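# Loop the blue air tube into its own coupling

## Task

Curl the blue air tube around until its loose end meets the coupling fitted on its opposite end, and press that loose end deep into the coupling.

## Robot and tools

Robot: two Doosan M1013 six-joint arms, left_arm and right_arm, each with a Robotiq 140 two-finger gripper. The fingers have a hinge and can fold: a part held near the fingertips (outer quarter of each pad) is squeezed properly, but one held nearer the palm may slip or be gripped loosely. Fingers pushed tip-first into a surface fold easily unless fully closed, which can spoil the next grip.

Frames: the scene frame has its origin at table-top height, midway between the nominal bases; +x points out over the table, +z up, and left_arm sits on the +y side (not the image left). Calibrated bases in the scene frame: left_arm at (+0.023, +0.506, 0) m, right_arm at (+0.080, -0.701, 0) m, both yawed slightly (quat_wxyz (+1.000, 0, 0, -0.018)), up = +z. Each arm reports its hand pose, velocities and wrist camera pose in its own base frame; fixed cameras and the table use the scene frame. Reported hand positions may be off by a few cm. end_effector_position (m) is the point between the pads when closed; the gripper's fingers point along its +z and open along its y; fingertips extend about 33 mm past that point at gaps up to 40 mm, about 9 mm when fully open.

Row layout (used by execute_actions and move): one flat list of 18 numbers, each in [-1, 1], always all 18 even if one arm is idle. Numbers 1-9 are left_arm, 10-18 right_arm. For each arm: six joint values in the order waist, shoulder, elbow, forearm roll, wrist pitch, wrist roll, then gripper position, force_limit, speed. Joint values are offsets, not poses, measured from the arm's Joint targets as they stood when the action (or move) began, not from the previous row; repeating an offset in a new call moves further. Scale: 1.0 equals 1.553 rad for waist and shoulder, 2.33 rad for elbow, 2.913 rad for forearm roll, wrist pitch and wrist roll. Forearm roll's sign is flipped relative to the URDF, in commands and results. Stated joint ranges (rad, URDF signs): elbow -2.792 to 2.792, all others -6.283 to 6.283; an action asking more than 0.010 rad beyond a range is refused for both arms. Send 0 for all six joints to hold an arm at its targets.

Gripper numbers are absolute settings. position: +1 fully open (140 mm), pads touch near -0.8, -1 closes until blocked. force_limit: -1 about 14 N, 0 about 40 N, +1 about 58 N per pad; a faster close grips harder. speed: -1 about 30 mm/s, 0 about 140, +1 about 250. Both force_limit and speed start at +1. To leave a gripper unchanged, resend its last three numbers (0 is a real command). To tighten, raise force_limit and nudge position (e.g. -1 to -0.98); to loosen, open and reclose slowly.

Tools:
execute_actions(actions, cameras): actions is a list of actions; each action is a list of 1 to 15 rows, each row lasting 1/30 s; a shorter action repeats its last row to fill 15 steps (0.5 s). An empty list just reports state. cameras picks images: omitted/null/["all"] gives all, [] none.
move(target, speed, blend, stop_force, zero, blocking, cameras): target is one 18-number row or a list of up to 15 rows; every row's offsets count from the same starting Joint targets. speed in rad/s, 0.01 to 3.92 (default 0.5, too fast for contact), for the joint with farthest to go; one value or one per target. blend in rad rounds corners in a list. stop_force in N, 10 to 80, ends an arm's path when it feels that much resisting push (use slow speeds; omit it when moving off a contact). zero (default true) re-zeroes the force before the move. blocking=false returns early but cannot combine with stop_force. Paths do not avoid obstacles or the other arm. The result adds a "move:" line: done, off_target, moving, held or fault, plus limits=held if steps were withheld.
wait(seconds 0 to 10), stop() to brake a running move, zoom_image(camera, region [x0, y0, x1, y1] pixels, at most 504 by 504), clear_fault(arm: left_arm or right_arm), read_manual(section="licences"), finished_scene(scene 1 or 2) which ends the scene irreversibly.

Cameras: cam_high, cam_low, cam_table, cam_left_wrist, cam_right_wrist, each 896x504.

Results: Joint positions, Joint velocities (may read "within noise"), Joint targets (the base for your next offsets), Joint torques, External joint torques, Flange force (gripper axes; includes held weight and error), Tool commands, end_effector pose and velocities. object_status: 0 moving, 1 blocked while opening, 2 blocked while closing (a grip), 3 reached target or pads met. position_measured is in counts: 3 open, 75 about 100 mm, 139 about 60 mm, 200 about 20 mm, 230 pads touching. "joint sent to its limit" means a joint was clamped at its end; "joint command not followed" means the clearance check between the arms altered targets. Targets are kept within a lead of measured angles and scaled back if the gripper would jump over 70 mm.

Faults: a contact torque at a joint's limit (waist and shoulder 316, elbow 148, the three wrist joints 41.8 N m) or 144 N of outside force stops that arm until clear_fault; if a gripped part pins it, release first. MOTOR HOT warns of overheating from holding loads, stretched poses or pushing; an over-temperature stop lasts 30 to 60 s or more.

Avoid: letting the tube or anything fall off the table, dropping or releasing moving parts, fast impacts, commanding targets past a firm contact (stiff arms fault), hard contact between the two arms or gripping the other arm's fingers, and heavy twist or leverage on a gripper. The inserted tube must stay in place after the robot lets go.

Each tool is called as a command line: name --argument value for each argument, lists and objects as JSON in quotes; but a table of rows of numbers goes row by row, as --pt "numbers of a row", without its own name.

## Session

execute_actions --actions '[]'

Scene clock: 0.00 s.
left_arm: end_effector_position=(+0.4354, +0.3340, +0.1797) position_measured=3 object_status=3 end_effector_quat_wxyz=(+0.608, -0.372, -0.599, -0.365) | right_arm: end_effector_position=(+0.2313, +1.0008, +0.2778) position_measured=3 object_status=3 end_effector_quat_wxyz=(-0.309, +0.399, +0.697, +0.509)
Joint positions: left_arm=[0.006 0.567 2.102 -1.151 1.782 -1.127] | right_arm=[1.186 0.458 1.753 -2.225 0.5 -1.349]
Joint velocities: within noise
Joint torques (N m): no reading
External joint torques (N m): no reading
Flange force (N): no reading
Joint targets: left_arm=[0.006 0.567 2.102 -1.151 1.782 -1.127] | right_arm=[1.186 0.458 1.753 -2.225 0.500 -1.349]
Tool commands: left_gripper/position=+1.0 left_gripper/force_limit=+1.0 left_gripper/speed=+1.0 right_gripper/position=+1.0 right_gripper/force_limit=+1.0 right_gripper/speed=+1.0

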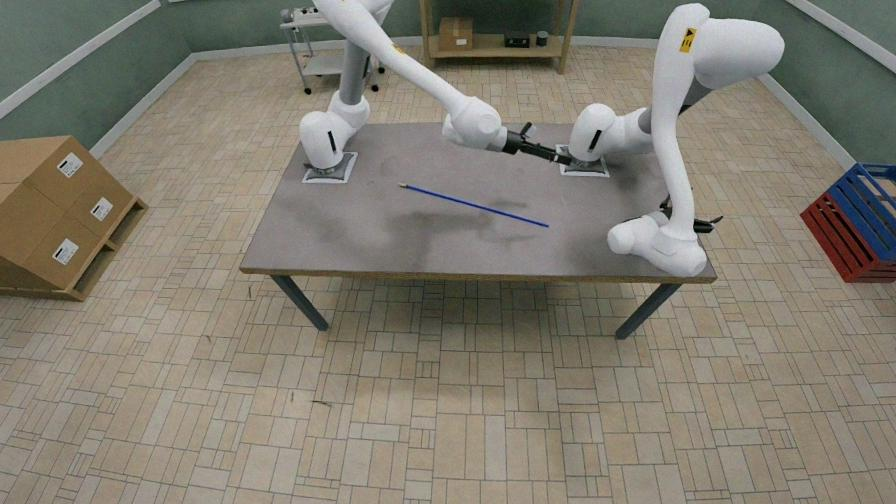

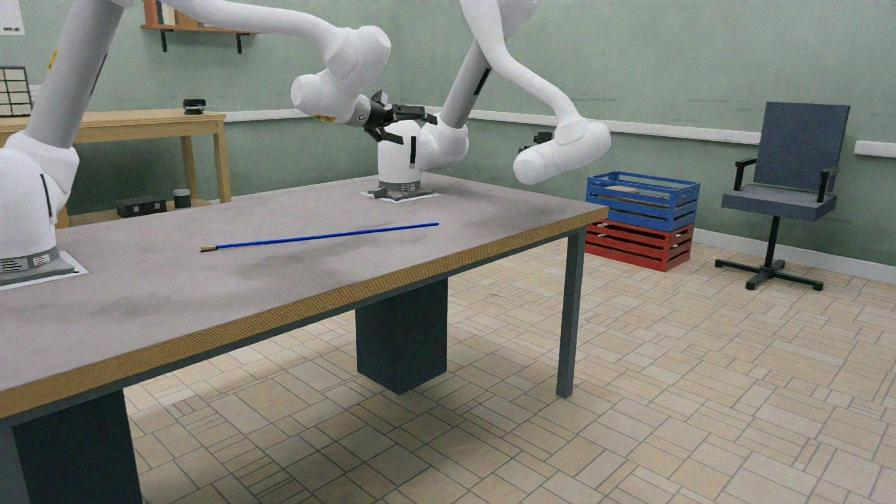

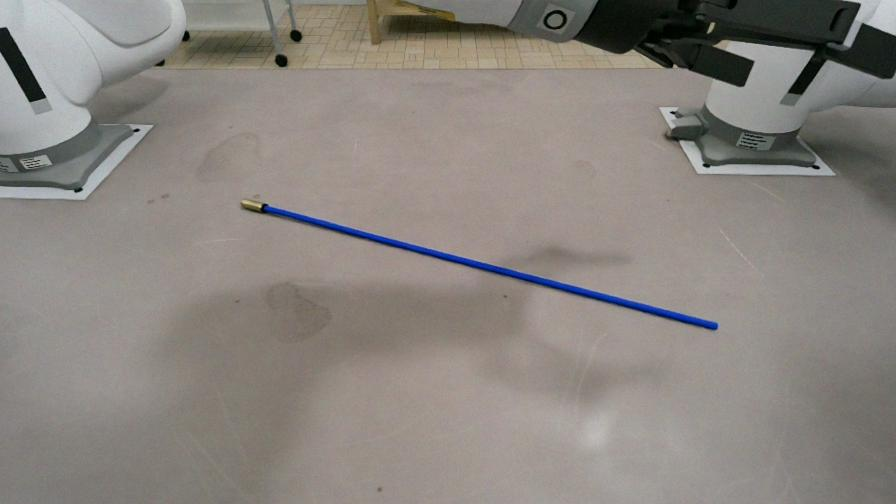

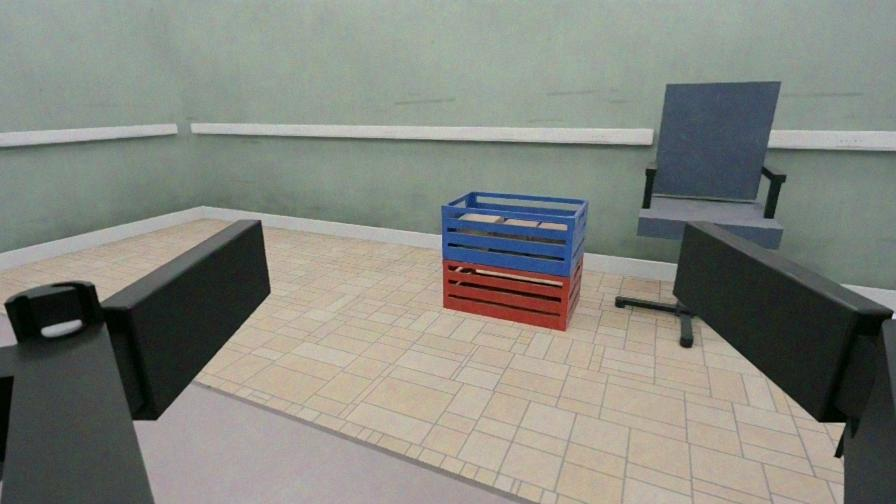

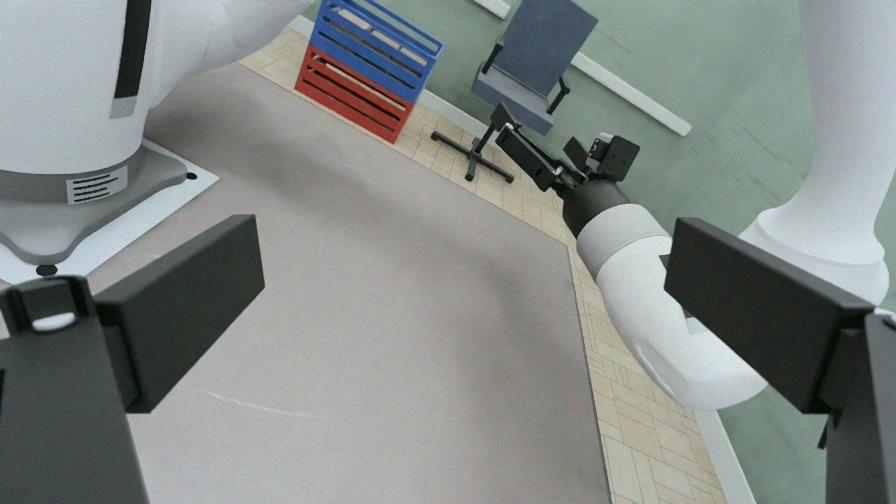

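move --pt "0 -0.365 -0.1725 0 0 0 1 -1 -0.5 0 -0.295 0.063 0 0 0 1 -1 -0.5" --pt "-0.4719 -0.36 -0.1 0.3641 -0.2479 1 1 -1 -0.5 -0.0033 -0.35 0.12 0.7673 0.2092 0.968 1 -1 -0.5" --speed '[0.6,1.0]' --blend '[0.1,0]' --cameras '["cam_high","cam_right_wrist"]'

move --target '[0,0,0.1039,0,0,0.2973,-0.3,-1,-0.5,0,0.0487,0.0413,0,0,0,-0.3,-1,-0.5]'

Scene clock: 26.23 s.
left_arm: end_effector_position=(+0.4928, -0.3571, +0.2796) position_measured=3 object_status=3 end_effector_quat_wxyz=(-0.014, +0.877, -0.467, +0.109) | right_arm: end_effector_position=(+0.1588, +0.4699, +0.2333) position_measured=3 object_status=3 end_effector_quat_wxyz=(-0.018, +0.800, +0.599, +0.038)
Joint positions: left_arm=[-0.727 0.007 1.869 -0.09 1.06 1.786] | right_arm=[1.181 -0.085 2.033 0.01 1.11 1.47]
Joint velocities: within noise
Joint torques (N m): left_arm=[0.31 -44.17 -43.02 -3.98 -0.33 -0.4] | right_arm=[0.87 -28.12 -42.05 -4.1 -0.26 -0.09]
External joint torques (N m): left_arm=[0 2.36 2.36 -0.31 -0.26 0.4] | right_arm=[-0.67 -2.68 2.11 0.03 -0.03 0.09]
Flange force (N): left_arm=[-1.1 -0.1 4.8] | right_arm=[-7.9 1.0 0.5]
Joint targets: left_arm=[-0.727 0.007 1.869 -0.090 1.060 1.786] | right_arm=[1.181 -0.085 2.033 0.010 1.110 1.470]
move: done
Images, in order (width x height): cam_high 896x504, cam_right_wrist 896x504.

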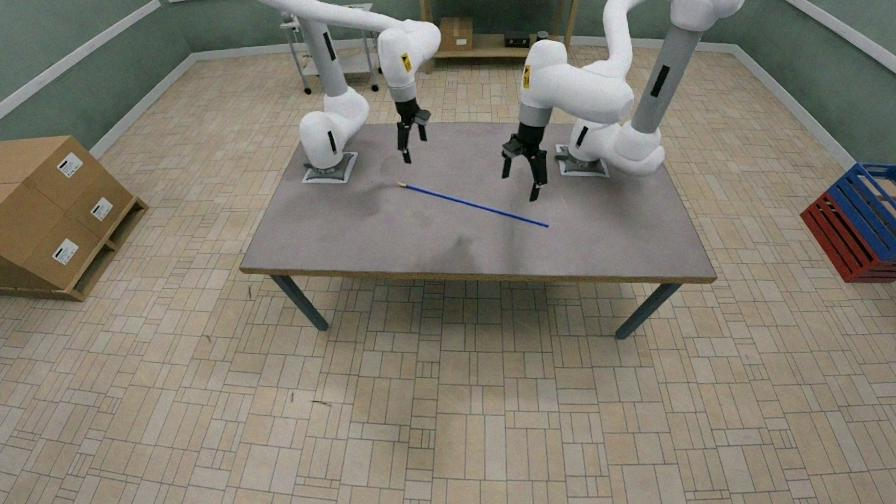

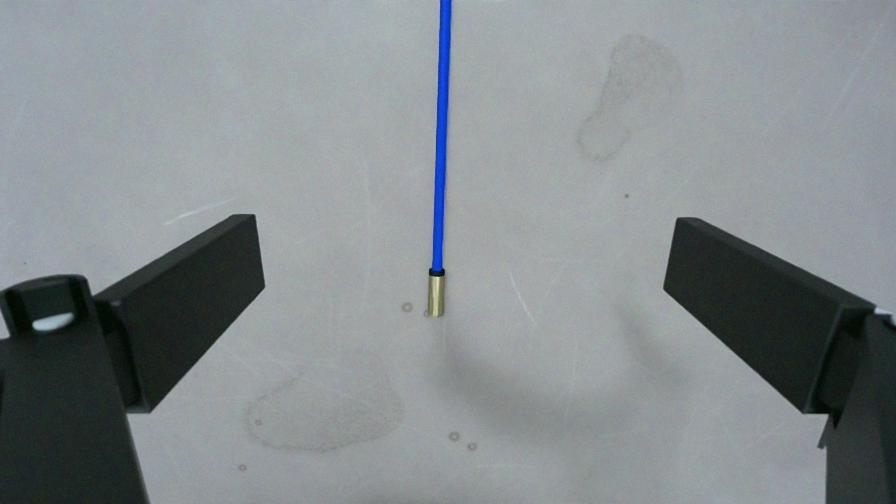

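Scene clock: 28.43 s.
left_arm: end_effector_position=(+0.3914, -0.2670, +0.1499) position_measured=167 object_status=3 end_effector_quat_wxyz=(+0.035, -0.600, +0.799, +0.025) | right_arm: end_effector_position=(+0.1387, +0.4208, +0.1498) position_measured=167 object_status=3 end_effector_quat_wxyz=(+0.026, +0.799, +0.599, -0.035)
Joint positions: left_arm=[-0.727 0.007 2.111 -0.09 1.06 2.652] | right_arm=[1.181 -0.01 2.129 0.01 1.11 1.47]
Joint velocities: within noise
Joint torques (N m): left_arm=[0.86 -39.65 -37.45 -3.64 0.38 0.24] | right_arm=[0.64 -31.96 -38.3 -3.67 0.06 0.03]
External joint torques (N m): left_arm=[-0.88 3.25 1.71 -0.15 -0.3 -0.24] | right_arm=[-0.56 -3.45 2.02 -0.06 0.14 -0.03]
Flange force (N): left_arm=[3.4 -1.3 5.5] | right_arm=[-9.1 0.9 -0.7]
Joint targets: left_arm=[-0.727 0.007 2.111 -0.090 1.060 2.652] | right_arm=[1.181 -0.010 2.129 0.010 1.110 1.470]
move: done

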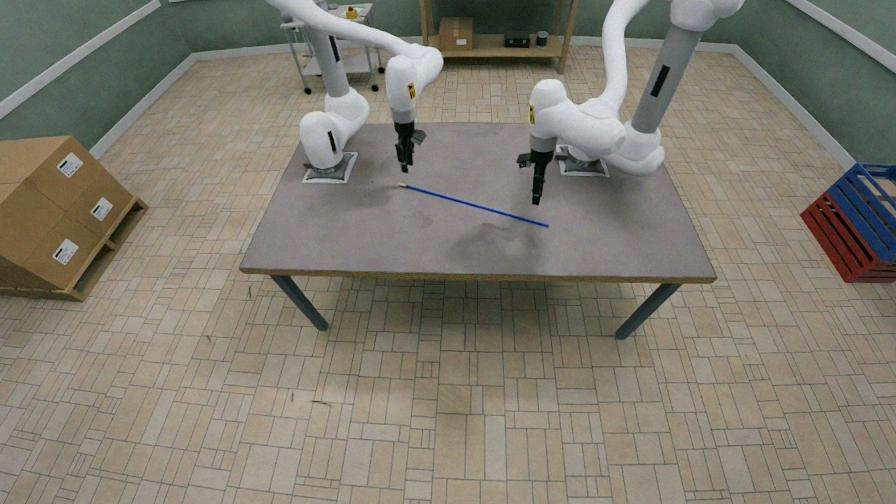

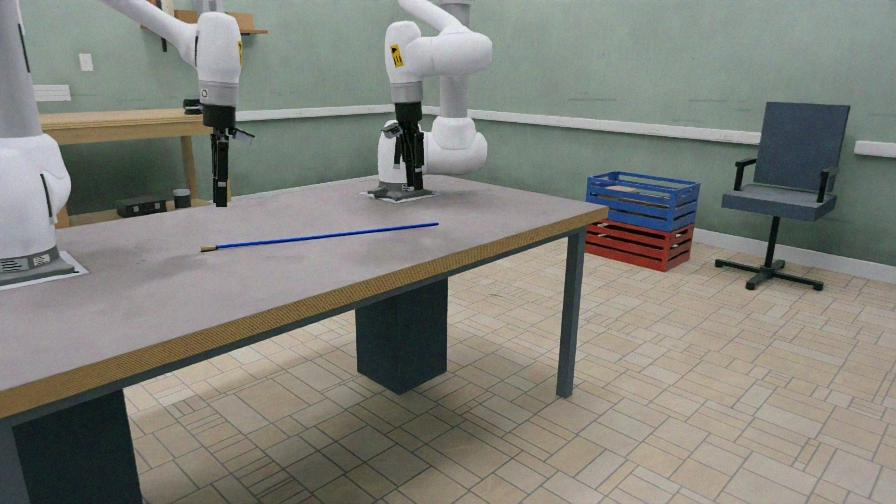

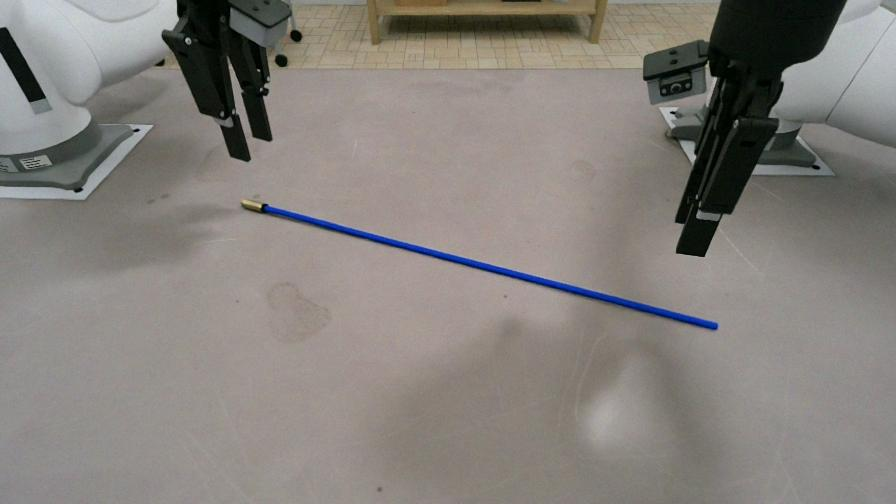

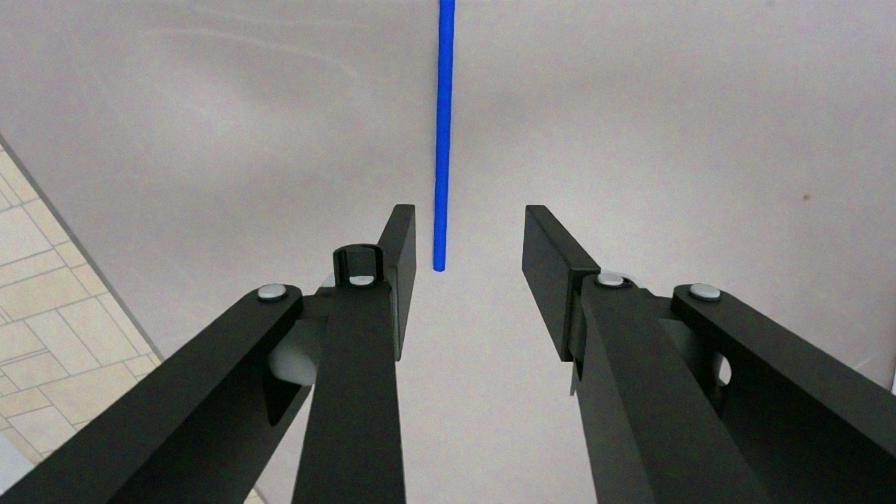

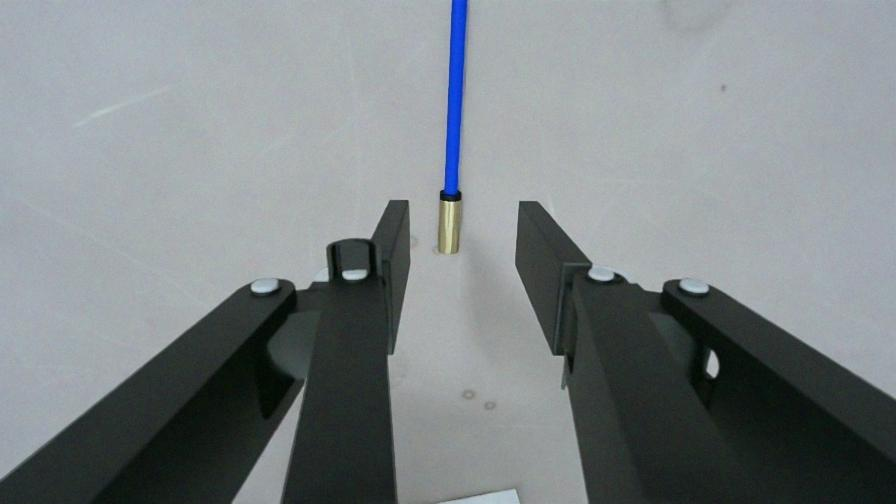

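move --target '[-0.0061,0.0996,0.0364,-0.0065,-0.0827,-0.0038,-0.3,-1,-0.5,0.0023,0.0906,0.0455,-0.0006,-0.0846,0.0112,-0.3,-1,-0.5]' --speed 0.15

Scene clock: 57.53 s.
left_arm: end_effector_position=(+0.3991, -0.2796, +0.0370) position_measured=167 object_status=3 end_effector_quat_wxyz=(+0.036, -0.588, +0.808, +0.024) | right_arm: end_effector_position=(+0.1368, +0.4228, +0.0368) position_measured=167 object_status=3 end_effector_quat_wxyz=(+0.026, +0.808, +0.588, -0.036)
Joint positions: left_arm=[-0.736 0.162 2.196 -0.109 0.819 2.641] | right_arm=[1.185 0.131 2.235 0.008 0.863 1.503]
Joint velocities: within noise
Joint torques (N m): left_arm=[0.46 -48.33 -32.05 -3.02 0.56 0] | right_arm=[0.62 -40.06 -31.04 -3.1 0.17 0.02]
External joint torques (N m): left_arm=[-0.39 1.81 2.3 -0.12 -0.49 0] | right_arm=[-0.7 -3.4 1.22 0.03 0.01 -0.02]
Flange force (N): left_arm=[0.5 1.9 5.4] | right_arm=[-7.4 1.5 -3.4]
Joint targets: left_arm=[-0.736 0.162 2.196 -0.109 0.819 2.641] | right_arm=[1.185 0.131 2.235 0.008 0.863 1.503]
move: done

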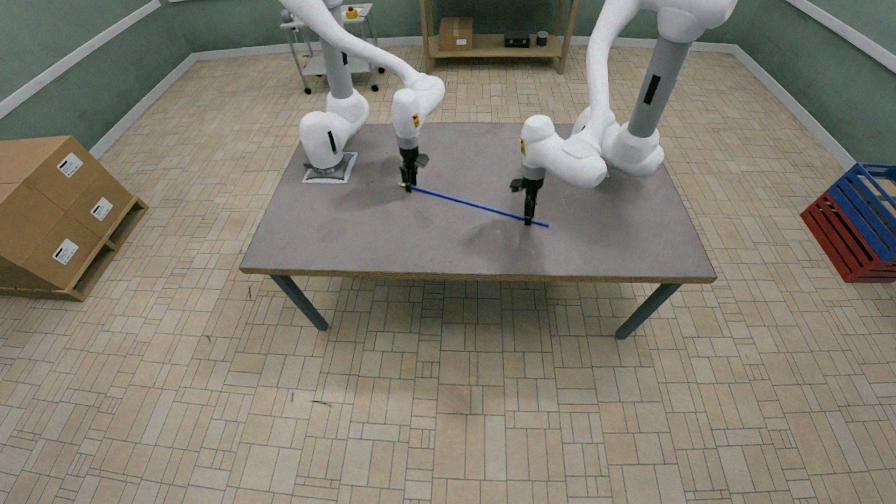

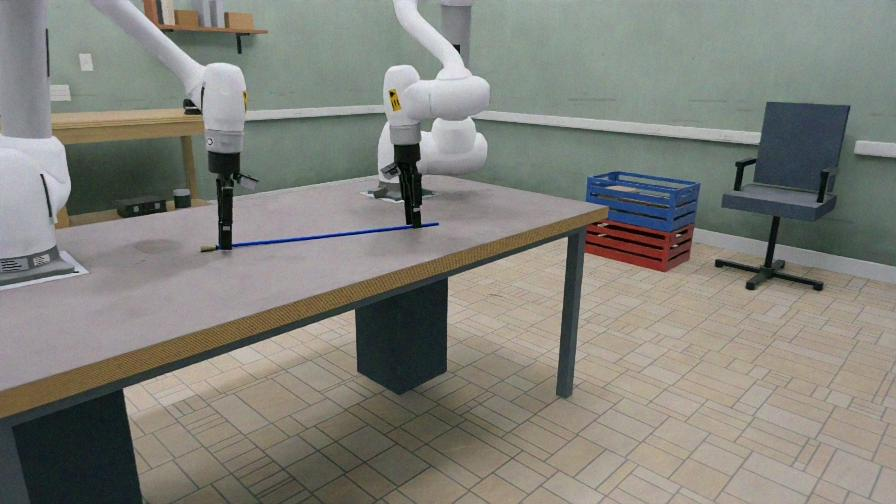

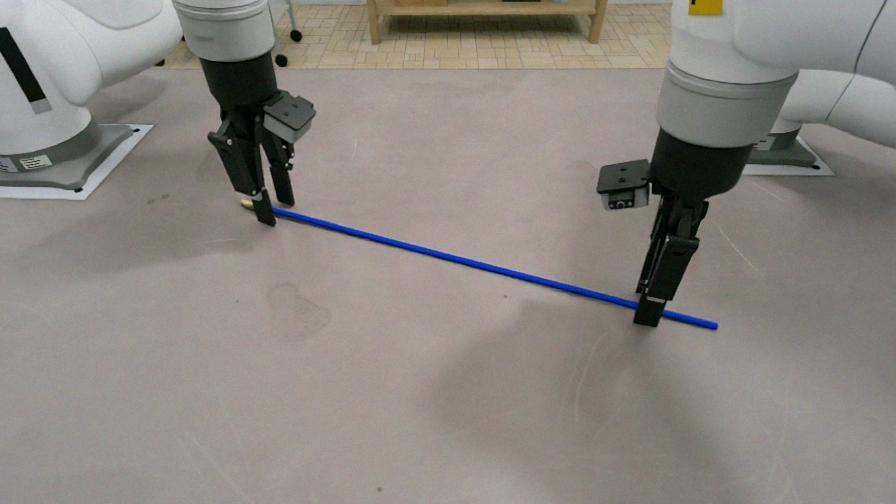

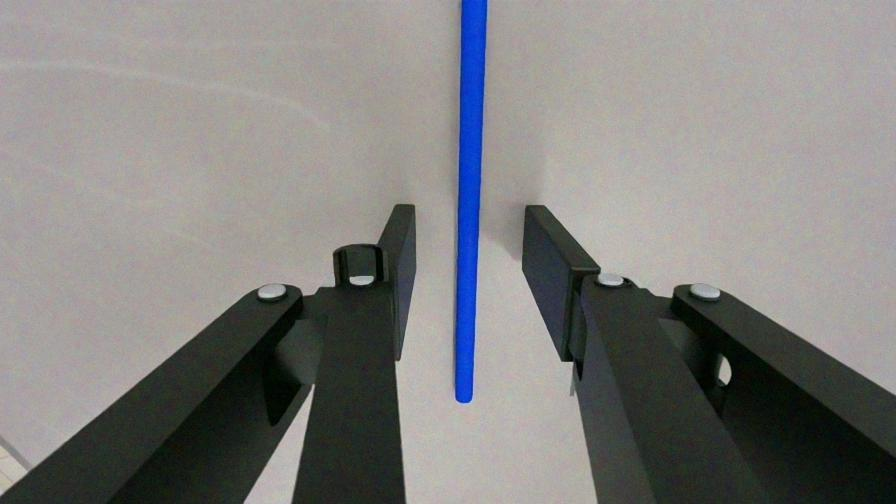

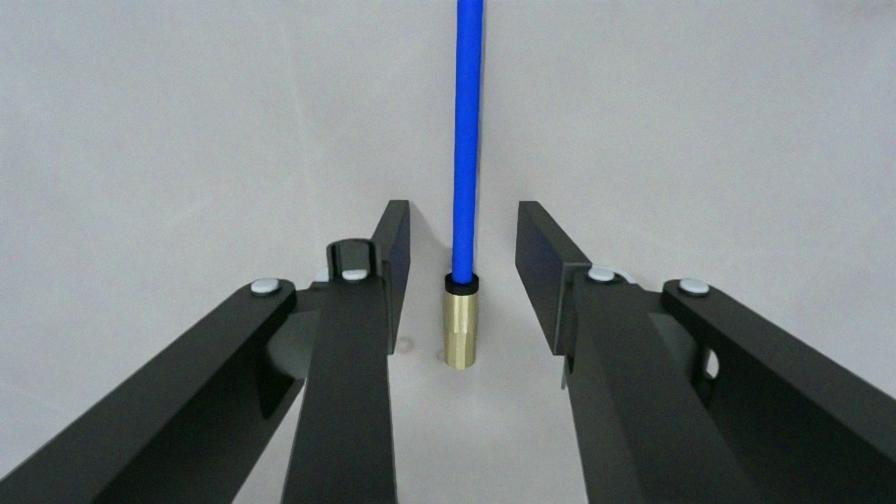

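move --target '[0,0,0,0,0,0,-1,0.4,-1,0,0,0,0,0,0,-1,0.4,-1]' --cameras '["cam_right_wrist","cam_left_wrist"]'

wait --seconds 0.7 --cameras '[]'

Scene clock: 92.47 s.
left_arm: end_effector_position=(+0.3991, -0.2796, +0.0369) position_measured=222 object_status=0 end_effector_quat_wxyz=(+0.036, -0.588, +0.808, +0.024) | right_arm: end_effector_position=(+0.1368, +0.4228, +0.0368) position_measured=222 object_status=0 end_effector_quat_wxyz=(+0.026, +0.808, +0.588, -0.036)
Joint positions: left_arm=[-0.736 0.162 2.196 -0.109 0.819 2.641] | right_arm=[1.185 0.131 2.235 0.008 0.863 1.503]
Joint velocities: within noise
Joint torques (N m): left_arm=[0.35 -41.75 -27.88 -2.88 -0.71 0.07] | right_arm=[0.25 -38.97 -30.32 -2.91 -0.02 0.06]
External joint torques (N m): left_arm=[-0.33 -4.97 -1.98 -0.27 0.78 -0.07] | right_arm=[-0.44 -4.61 0.53 -0.15 0.21 -0.06]
Flange force (N): left_arm=[-1.2 3.4 -10.1] | right_arm=[-8.1 1.0 -6.1]
Joint targets: left_arm=[-0.736 0.162 2.196 -0.109 0.819 2.641] | right_arm=[1.185 0.131 2.235 0.008 0.863 1.503]
move: done
Images, in order (width x height): cam_left_wrist 896x504, cam_right_wrist 896x504.

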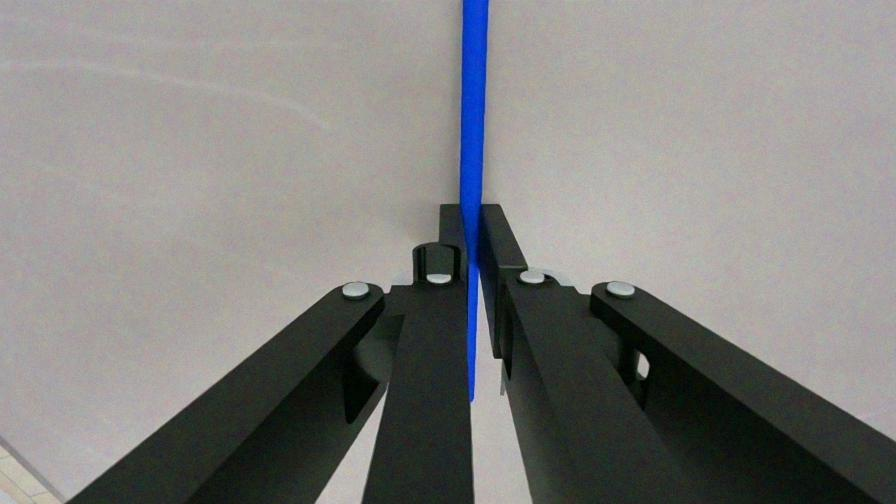

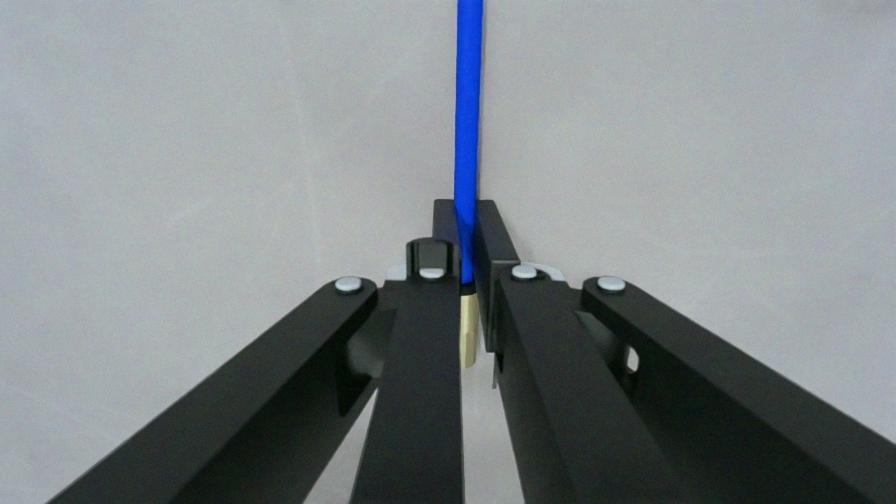

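Scene clock: 93.17 s.
left_arm: end_effector_position=(+0.3991, -0.2796, +0.0369) position_measured=222 object_status=2 end_effector_quat_wxyz=(+0.036, -0.588, +0.808, +0.024) | right_arm: end_effector_position=(+0.1368, +0.4228, +0.0368) position_measured=222 object_status=2 end_effector_quat_wxyz=(+0.026, +0.808, +0.588, -0.036)
Joint positions: left_arm=[-0.736 0.162 2.196 -0.109 0.819 2.641] | right_arm=[1.185 0.131 2.235 0.008 0.863 1.503]
Joint velocities: within noise
Joint torques (N m): left_arm=[0.47 -42.45 -28.28 -2.84 -0.84 -0.07] | right_arm=[0.23 -38.92 -30.35 -2.88 -0.02 0.07]
External joint torques (N m): left_arm=[-0.52 -3.98 -1.47 -0.29 0.91 0.07] | right_arm=[-0.29 -4.58 0.6 -0.18 0.21 -0.07]
Flange force (N): left_arm=[-0.7 2.9 -8.6] | right_arm=[-8.2 0.7 -6.0]
Joint targets: left_arm=[-0.736 0.162 2.196 -0.109 0.819 2.641] | right_arm=[1.185 0.131 2.235 0.008 0.863 1.503]
Tool commands: left_gripper/position=-1.0 left_gripper/force_limit=+0.4 left_gripper/speed=-1.0 right_gripper/position=-1.0 right_gripper/force_limit=+0.4 right_gripper/speed=-1.0
wait: 0.70 s; at rest by 0.17 s
No camera images: "cameras" was empty.

move --pt "0 -0.0447 -0.0193 0.0034 0.0393 0.0053 -1 0.4 -1 0 -0.0461 -0.0199 0 0.0405 0 -1 0.4 -1" --pt "-0.0086 -0.0223 -0.0364 0.0248 0.0568 -0.2521 -1 0.4 -1 -0.0708 -0.0426 -0.0224 -0.0182 0.0379 0.1636 -1 0.4 -1" --pt "-0.0391 0.0018 -0.0559 0.0534 0.0583 -0.517 -1 0.4 -1 -0.1157 -0.015 -0.0431 -0.0337 0.0291 0.3432 -1 0.4 -1" --pt "-0.0816 0.0262 -0.0762 0.0731 0.0425 -0.7942 -1 0.4 -1 -0.1297 0.0177 -0.0688 -0.0409 0.0152 0.5444 -1 0.4 -1" --speed '[0.1,0.4,0.4,0.4]' --blend '[0.02,0.05,0.05,0]' --cameras '["cam_table"]'

move --pt "-0.0334 0.0169 -0.0146 0 -0.0159 -0.2178 -1 0.4 -1 0.002 0.0184 -0.0153 0.0035 -0.011 0.1634 -1 0.4 -1" --pt "-0.0642 0.0281 -0.028 -0.0144 -0.0254 -0.4426 -1 0.4 -1 0.0055 0.0279 -0.0235 0.015 -0.0201 0.332 -1 0.4 -1" --speed 0.35 --blend '[0.05,0]'

zoom_image --camera "cam_table" --region '[310, 230, 480, 290]'

zoom_image --camera "cam_low" --region '[280, 200, 360, 245]'

zoom_image --camera "cam_right_wrist" --region '[440, 250, 500, 410]'

Scene clock: 109.70 s.
left_arm: end_effector_position=(+0.3709, -0.4234, +0.0899) position_measured=222 object_status=2 end_effector_quat_wxyz=(+0.011, +0.975, +0.219, -0.042) | right_arm: end_effector_position=(+0.2464, +0.4846, +0.0897) position_measured=222 object_status=2 end_effector_quat_wxyz=(-0.014, +0.954, -0.297, -0.041)
Joint positions: left_arm=[-0.863 0.203 2.019 0.104 0.943 0.328] | right_arm=[0.983 0.159 2.075 -0.111 0.908 3.089]
Joint velocities: within noise
Joint torques (N m): left_arm=[0.43 -56.17 -35.03 -3.09 0.6 -0.5] | right_arm=[0.21 -47.93 -35.6 -3.64 -0.01 0.08]
External joint torques (N m): left_arm=[-0.46 2.75 2.19 -0.15 -0.55 0.5] | right_arm=[-0.24 -2.79 1.51 0.04 0 -0.08]
Flange force (N): left_arm=[0.4 -0.3 6.0] | right_arm=[1.0 6.7 -1.9]
Joint targets: left_arm=[-0.863 0.203 2.019 0.104 0.943 0.328] | right_arm=[0.983 0.159 2.075 -0.111 0.908 3.089]
move: done
Images, in order (width x height): cam_table 896x504.

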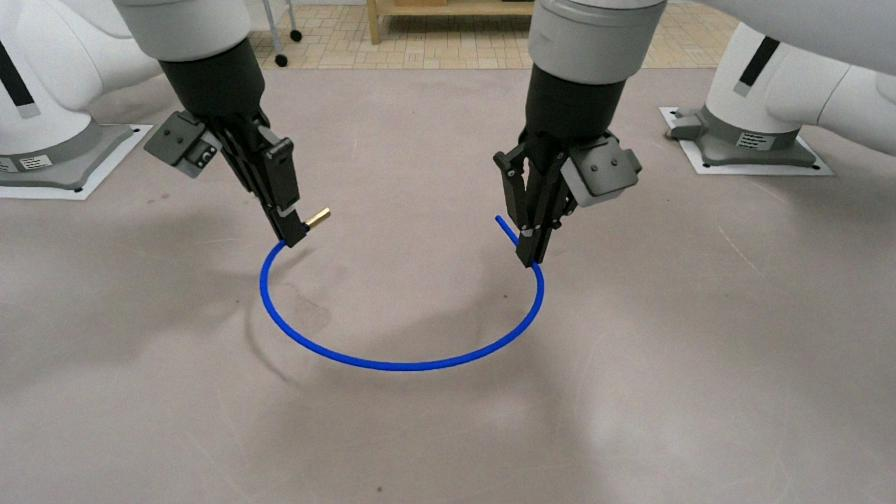

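Scene clock: 113.83 s.
left_arm: end_effector_position=(+0.3739, -0.5045, +0.0935) position_measured=222 object_status=2 end_effector_quat_wxyz=(+0.031, +0.693, +0.719, -0.030) | right_arm: end_effector_position=(+0.2815, +0.5242, +0.0899) position_measured=222 object_status=2 end_effector_quat_wxyz=(-0.030, +0.719, -0.694, -0.032)
Joint positions: left_arm=[-0.963 0.247 1.953 0.062 0.869 -0.961] | right_arm=[0.992 0.202 2.02 -0.067 0.849 4.056]
Joint velocities: within noise
Joint torques (N m): left_arm=[1.13 -62.77 -35.17 -3.25 0.54 -0.02] | right_arm=[0.2 -52.26 -35.67 -3.41 0.07 0.15]
External joint torques (N m): left_arm=[-1.11 4.48 1.55 -0.11 -0.71 0.02] | right_arm=[-0.23 -3.02 1.39 -0.16 -0.23 -0.15]
Flange force (N): left_arm=[-2.9 0.2 7.5] | right_arm=[6.1 3.1 -2.1]
Joint targets: left_arm=[-0.963 0.247 1.953 0.062 0.869 -0.961] | right_arm=[0.992 0.202 2.020 -0.067 0.849 4.056]
move: done

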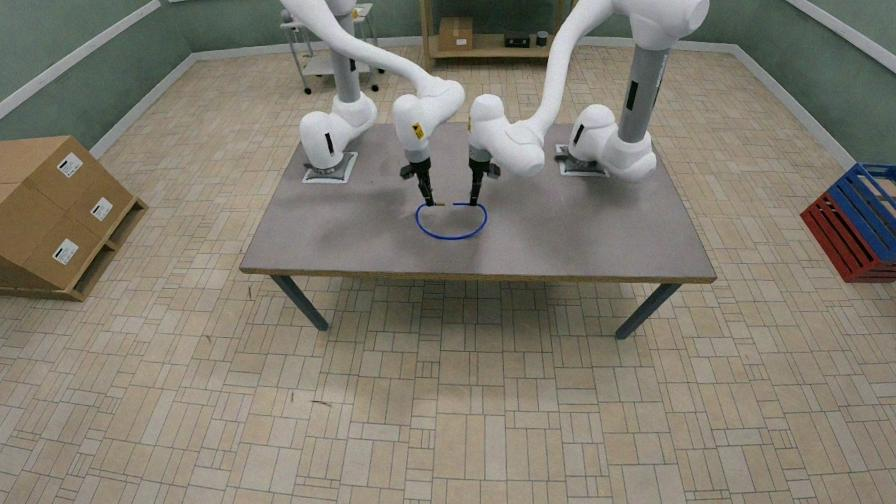

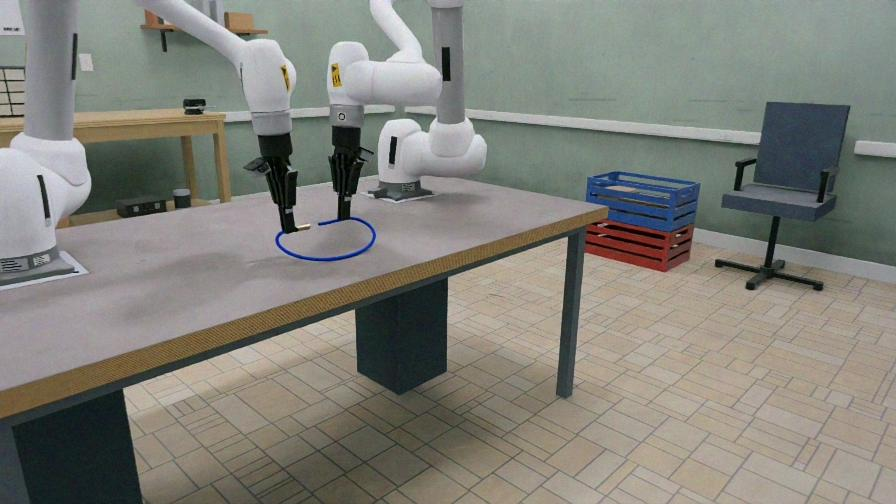

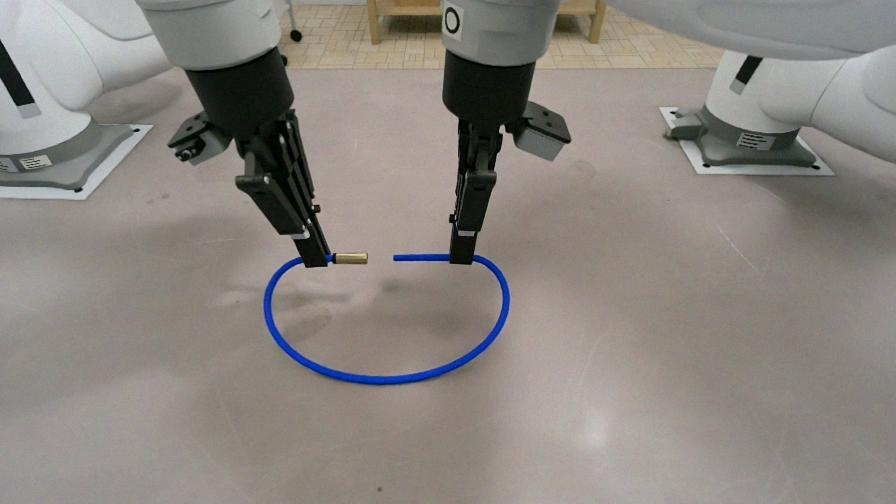

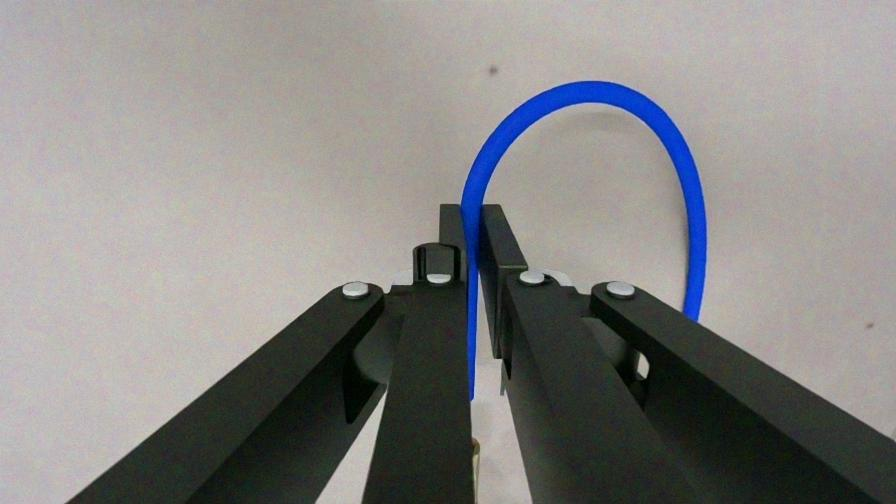

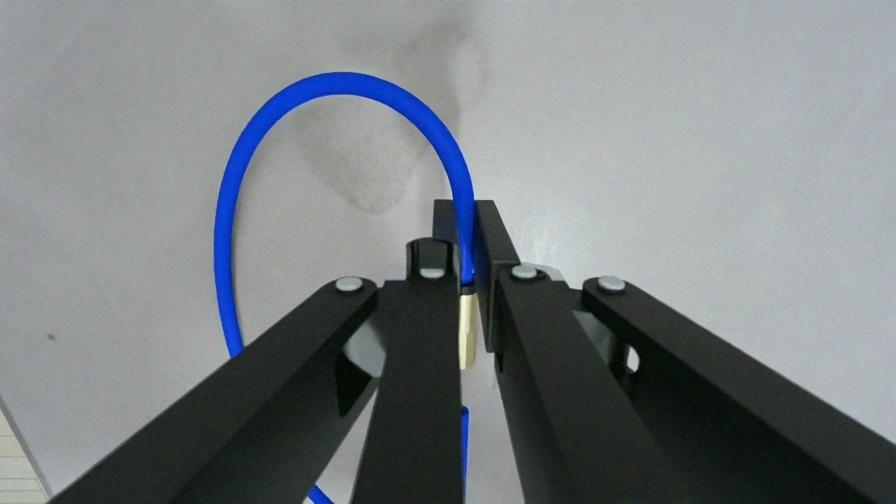

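Scaled by 2.965 from the camera's 896x504 image, which has a finer 1280x720 frame.

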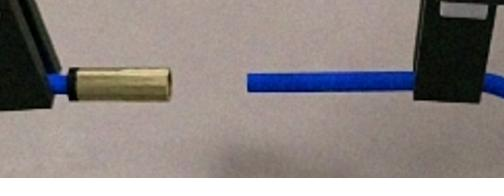

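Scaled by 6.300 from the camera's 896x504 image, which has a finer 1280x720 frame.

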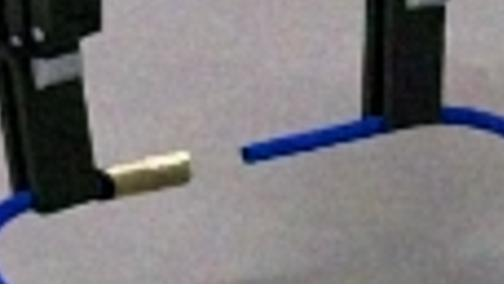

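Scaled by 3.150 from the camera's 896x504 image, which has a finer 1280x720 frame.

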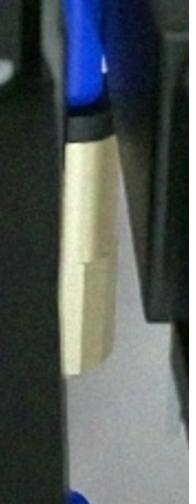

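move --pt "-0.0078 0.0101 -0.0092 -0.0007 0.0017 -0.0047 -1 0.4 -1 0 0 0 0 0 0 -1 0.4 -1" --pt "-0.0276 0.0376 -0.0343 -0.0019 0.0067 -0.0162 -1 0.4 -1 0 0 0 0 0 0 -1 0.4 -1" --speed '[0.03,0.015]' --stop_force 45 --cameras '["cam_table","cam_low","cam_right_wrist"]'

zoom_image --camera "cam_table" --region '[310, 230, 480, 290]'

zoom_image --camera "cam_low" --region '[280, 200, 360, 245]'

Scene clock: 127.60 s.
left_arm: end_effector_position=(+0.3756, -0.5552, +0.0935) position_measured=222 object_status=2 end_effector_quat_wxyz=(+0.031, +0.693, +0.719, -0.030) | right_arm: end_effector_position=(+0.2815, +0.5242, +0.0899) position_measured=222 object_status=2 end_effector_quat_wxyz=(-0.030, +0.719, -0.694, -0.032)
Joint positions: left_arm=[-1.006 0.305 1.874 0.056 0.889 -1.009] | right_arm=[0.992 0.202 2.02 -0.067 0.849 4.056]
Joint velocities: within noise
Joint torques (N m): left_arm=[-8.87 -70.77 -52.99 0.69 -7.78 -0.14] | right_arm=[8.7 -54.6 -52.21 -8.09 -7.83 0.16]
External joint torques (N m): left_arm=[8.79 6.11 18.79 -4.12 7.61 0.14] | right_arm=[-8.67 -0.36 17.97 4.52 7.66 -0.16]
Flange force (N): left_arm=[27.4 -1.2 5.1] | right_arm=[34.5 3.2 -3.3]
Joint targets: left_arm=[-1.006 0.305 1.874 0.056 0.889 -1.009] | right_arm=[0.992 0.202 2.020 -0.067 0.849 4.056]
move: done
Images, in order (width x height): cam_low 896x504, cam_table 896x504, cam_right_wrist 896x504.

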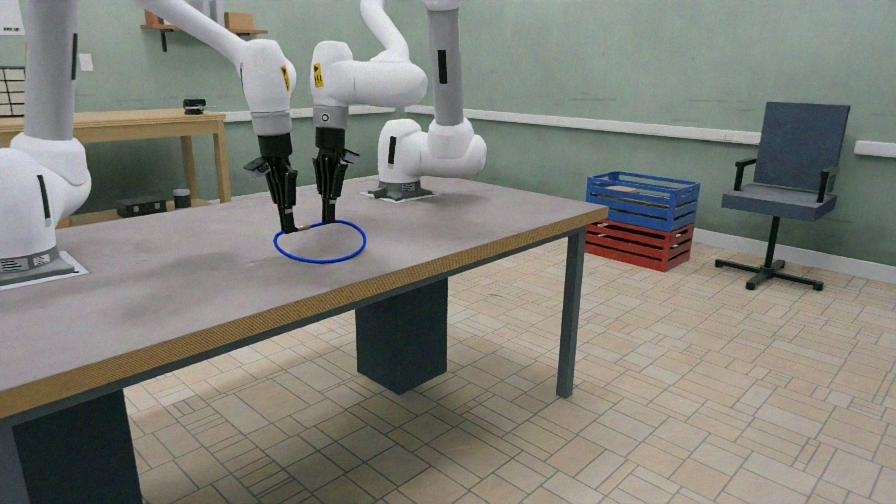

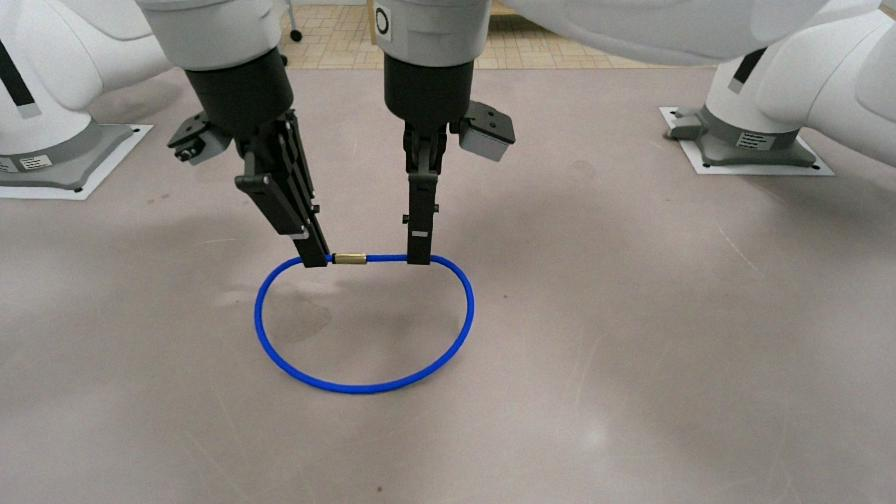

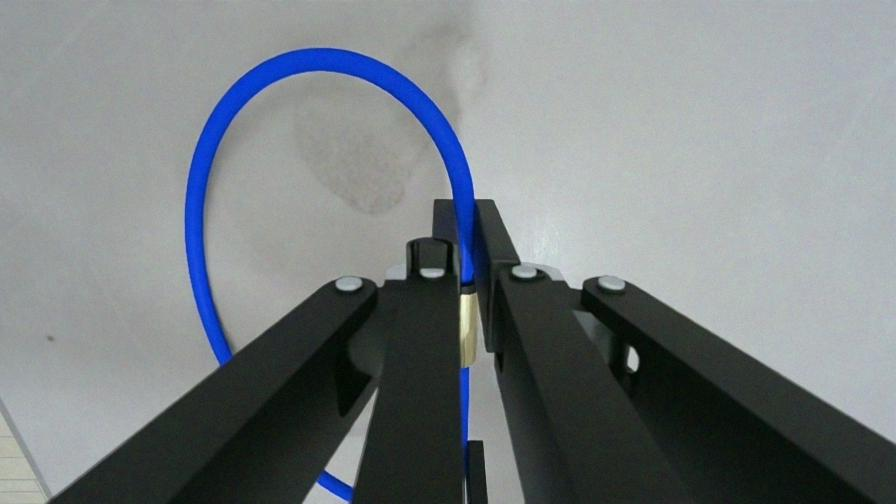

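Scaled by 2.965 from the camera's 896x504 image, which has a finer 1280x720 frame.

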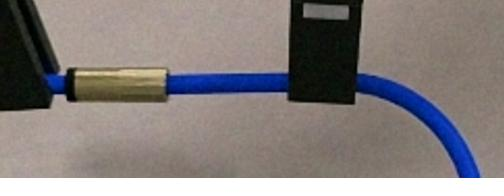

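Scaled by 6.300 from the camera's 896x504 image, which has a finer 1280x720 frame.

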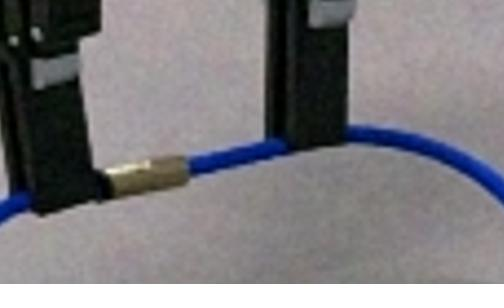

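move --target '[-0.0021,0.003,-0.0027,-0.0001,0.0005,-0.0012,-1,0.4,-1,0,0,0,0,0,0,-1,0.4,-1]' --speed 0.01 --stop_force 30 --cameras '["cam_table"]'

zoom_image --camera "cam_table" --region '[310, 230, 480, 290]'

Scene clock: 140.50 s.
left_arm: end_effector_position=(+0.3756, -0.5580, +0.0933) position_measured=222 object_status=2 end_effector_quat_wxyz=(+0.031, +0.693, +0.719, -0.030) | right_arm: end_effector_position=(+0.2815, +0.5242, +0.0899) position_measured=222 object_status=2 end_effector_quat_wxyz=(-0.030, +0.719, -0.694, -0.032)
Joint positions: left_arm=[-1.008 0.308 1.869 0.056 0.89 -1.011] | right_arm=[0.992 0.202 2.02 -0.067 0.849 4.056]
Joint velocities: within noise
Joint torques (N m): left_arm=[-17.75 -72.86 -69.83 4.72 -16.19 -0.1] | right_arm=[17.04 -57.19 -69.01 -12.73 -15.82 0.19]
External joint torques (N m): left_arm=[17.54 7.03 35.42 -8.16 16.02 0.1] | right_arm=[-16.98 2.14 34.83 9.17 15.66 -0.19]
Flange force (N): left_arm=[56.1 -4.0 1.8] | right_arm=[63.2 3.8 -4.7]
Joint targets: left_arm=[-1.008 0.308 1.869 0.056 0.890 -1.011] | right_arm=[0.992 0.202 2.020 -0.067 0.849 4.056]
move: contact (left_arm)
Images, in order (width x height): cam_table 896x504.

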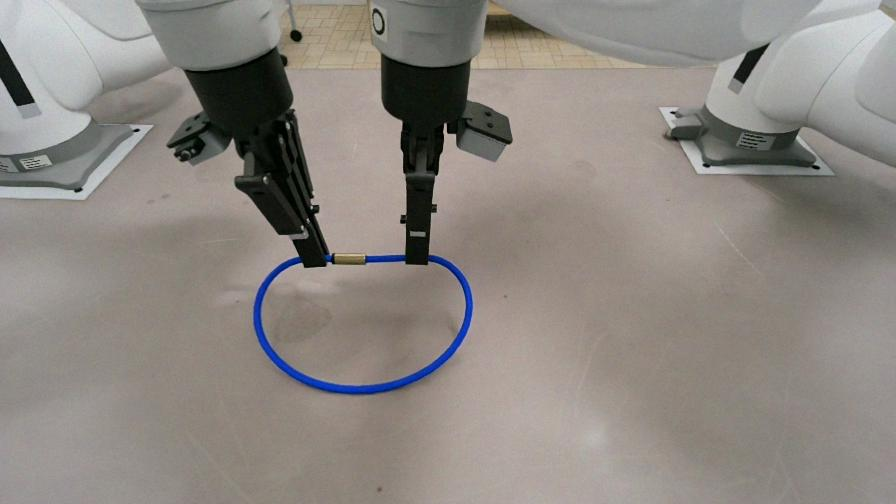

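Scaled by 2.965 from the camera's 896x504 image, which has a finer 1280x720 frame.

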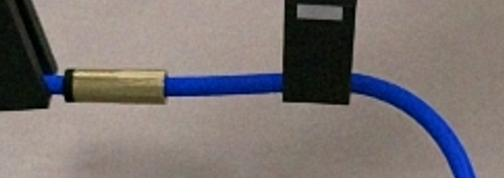

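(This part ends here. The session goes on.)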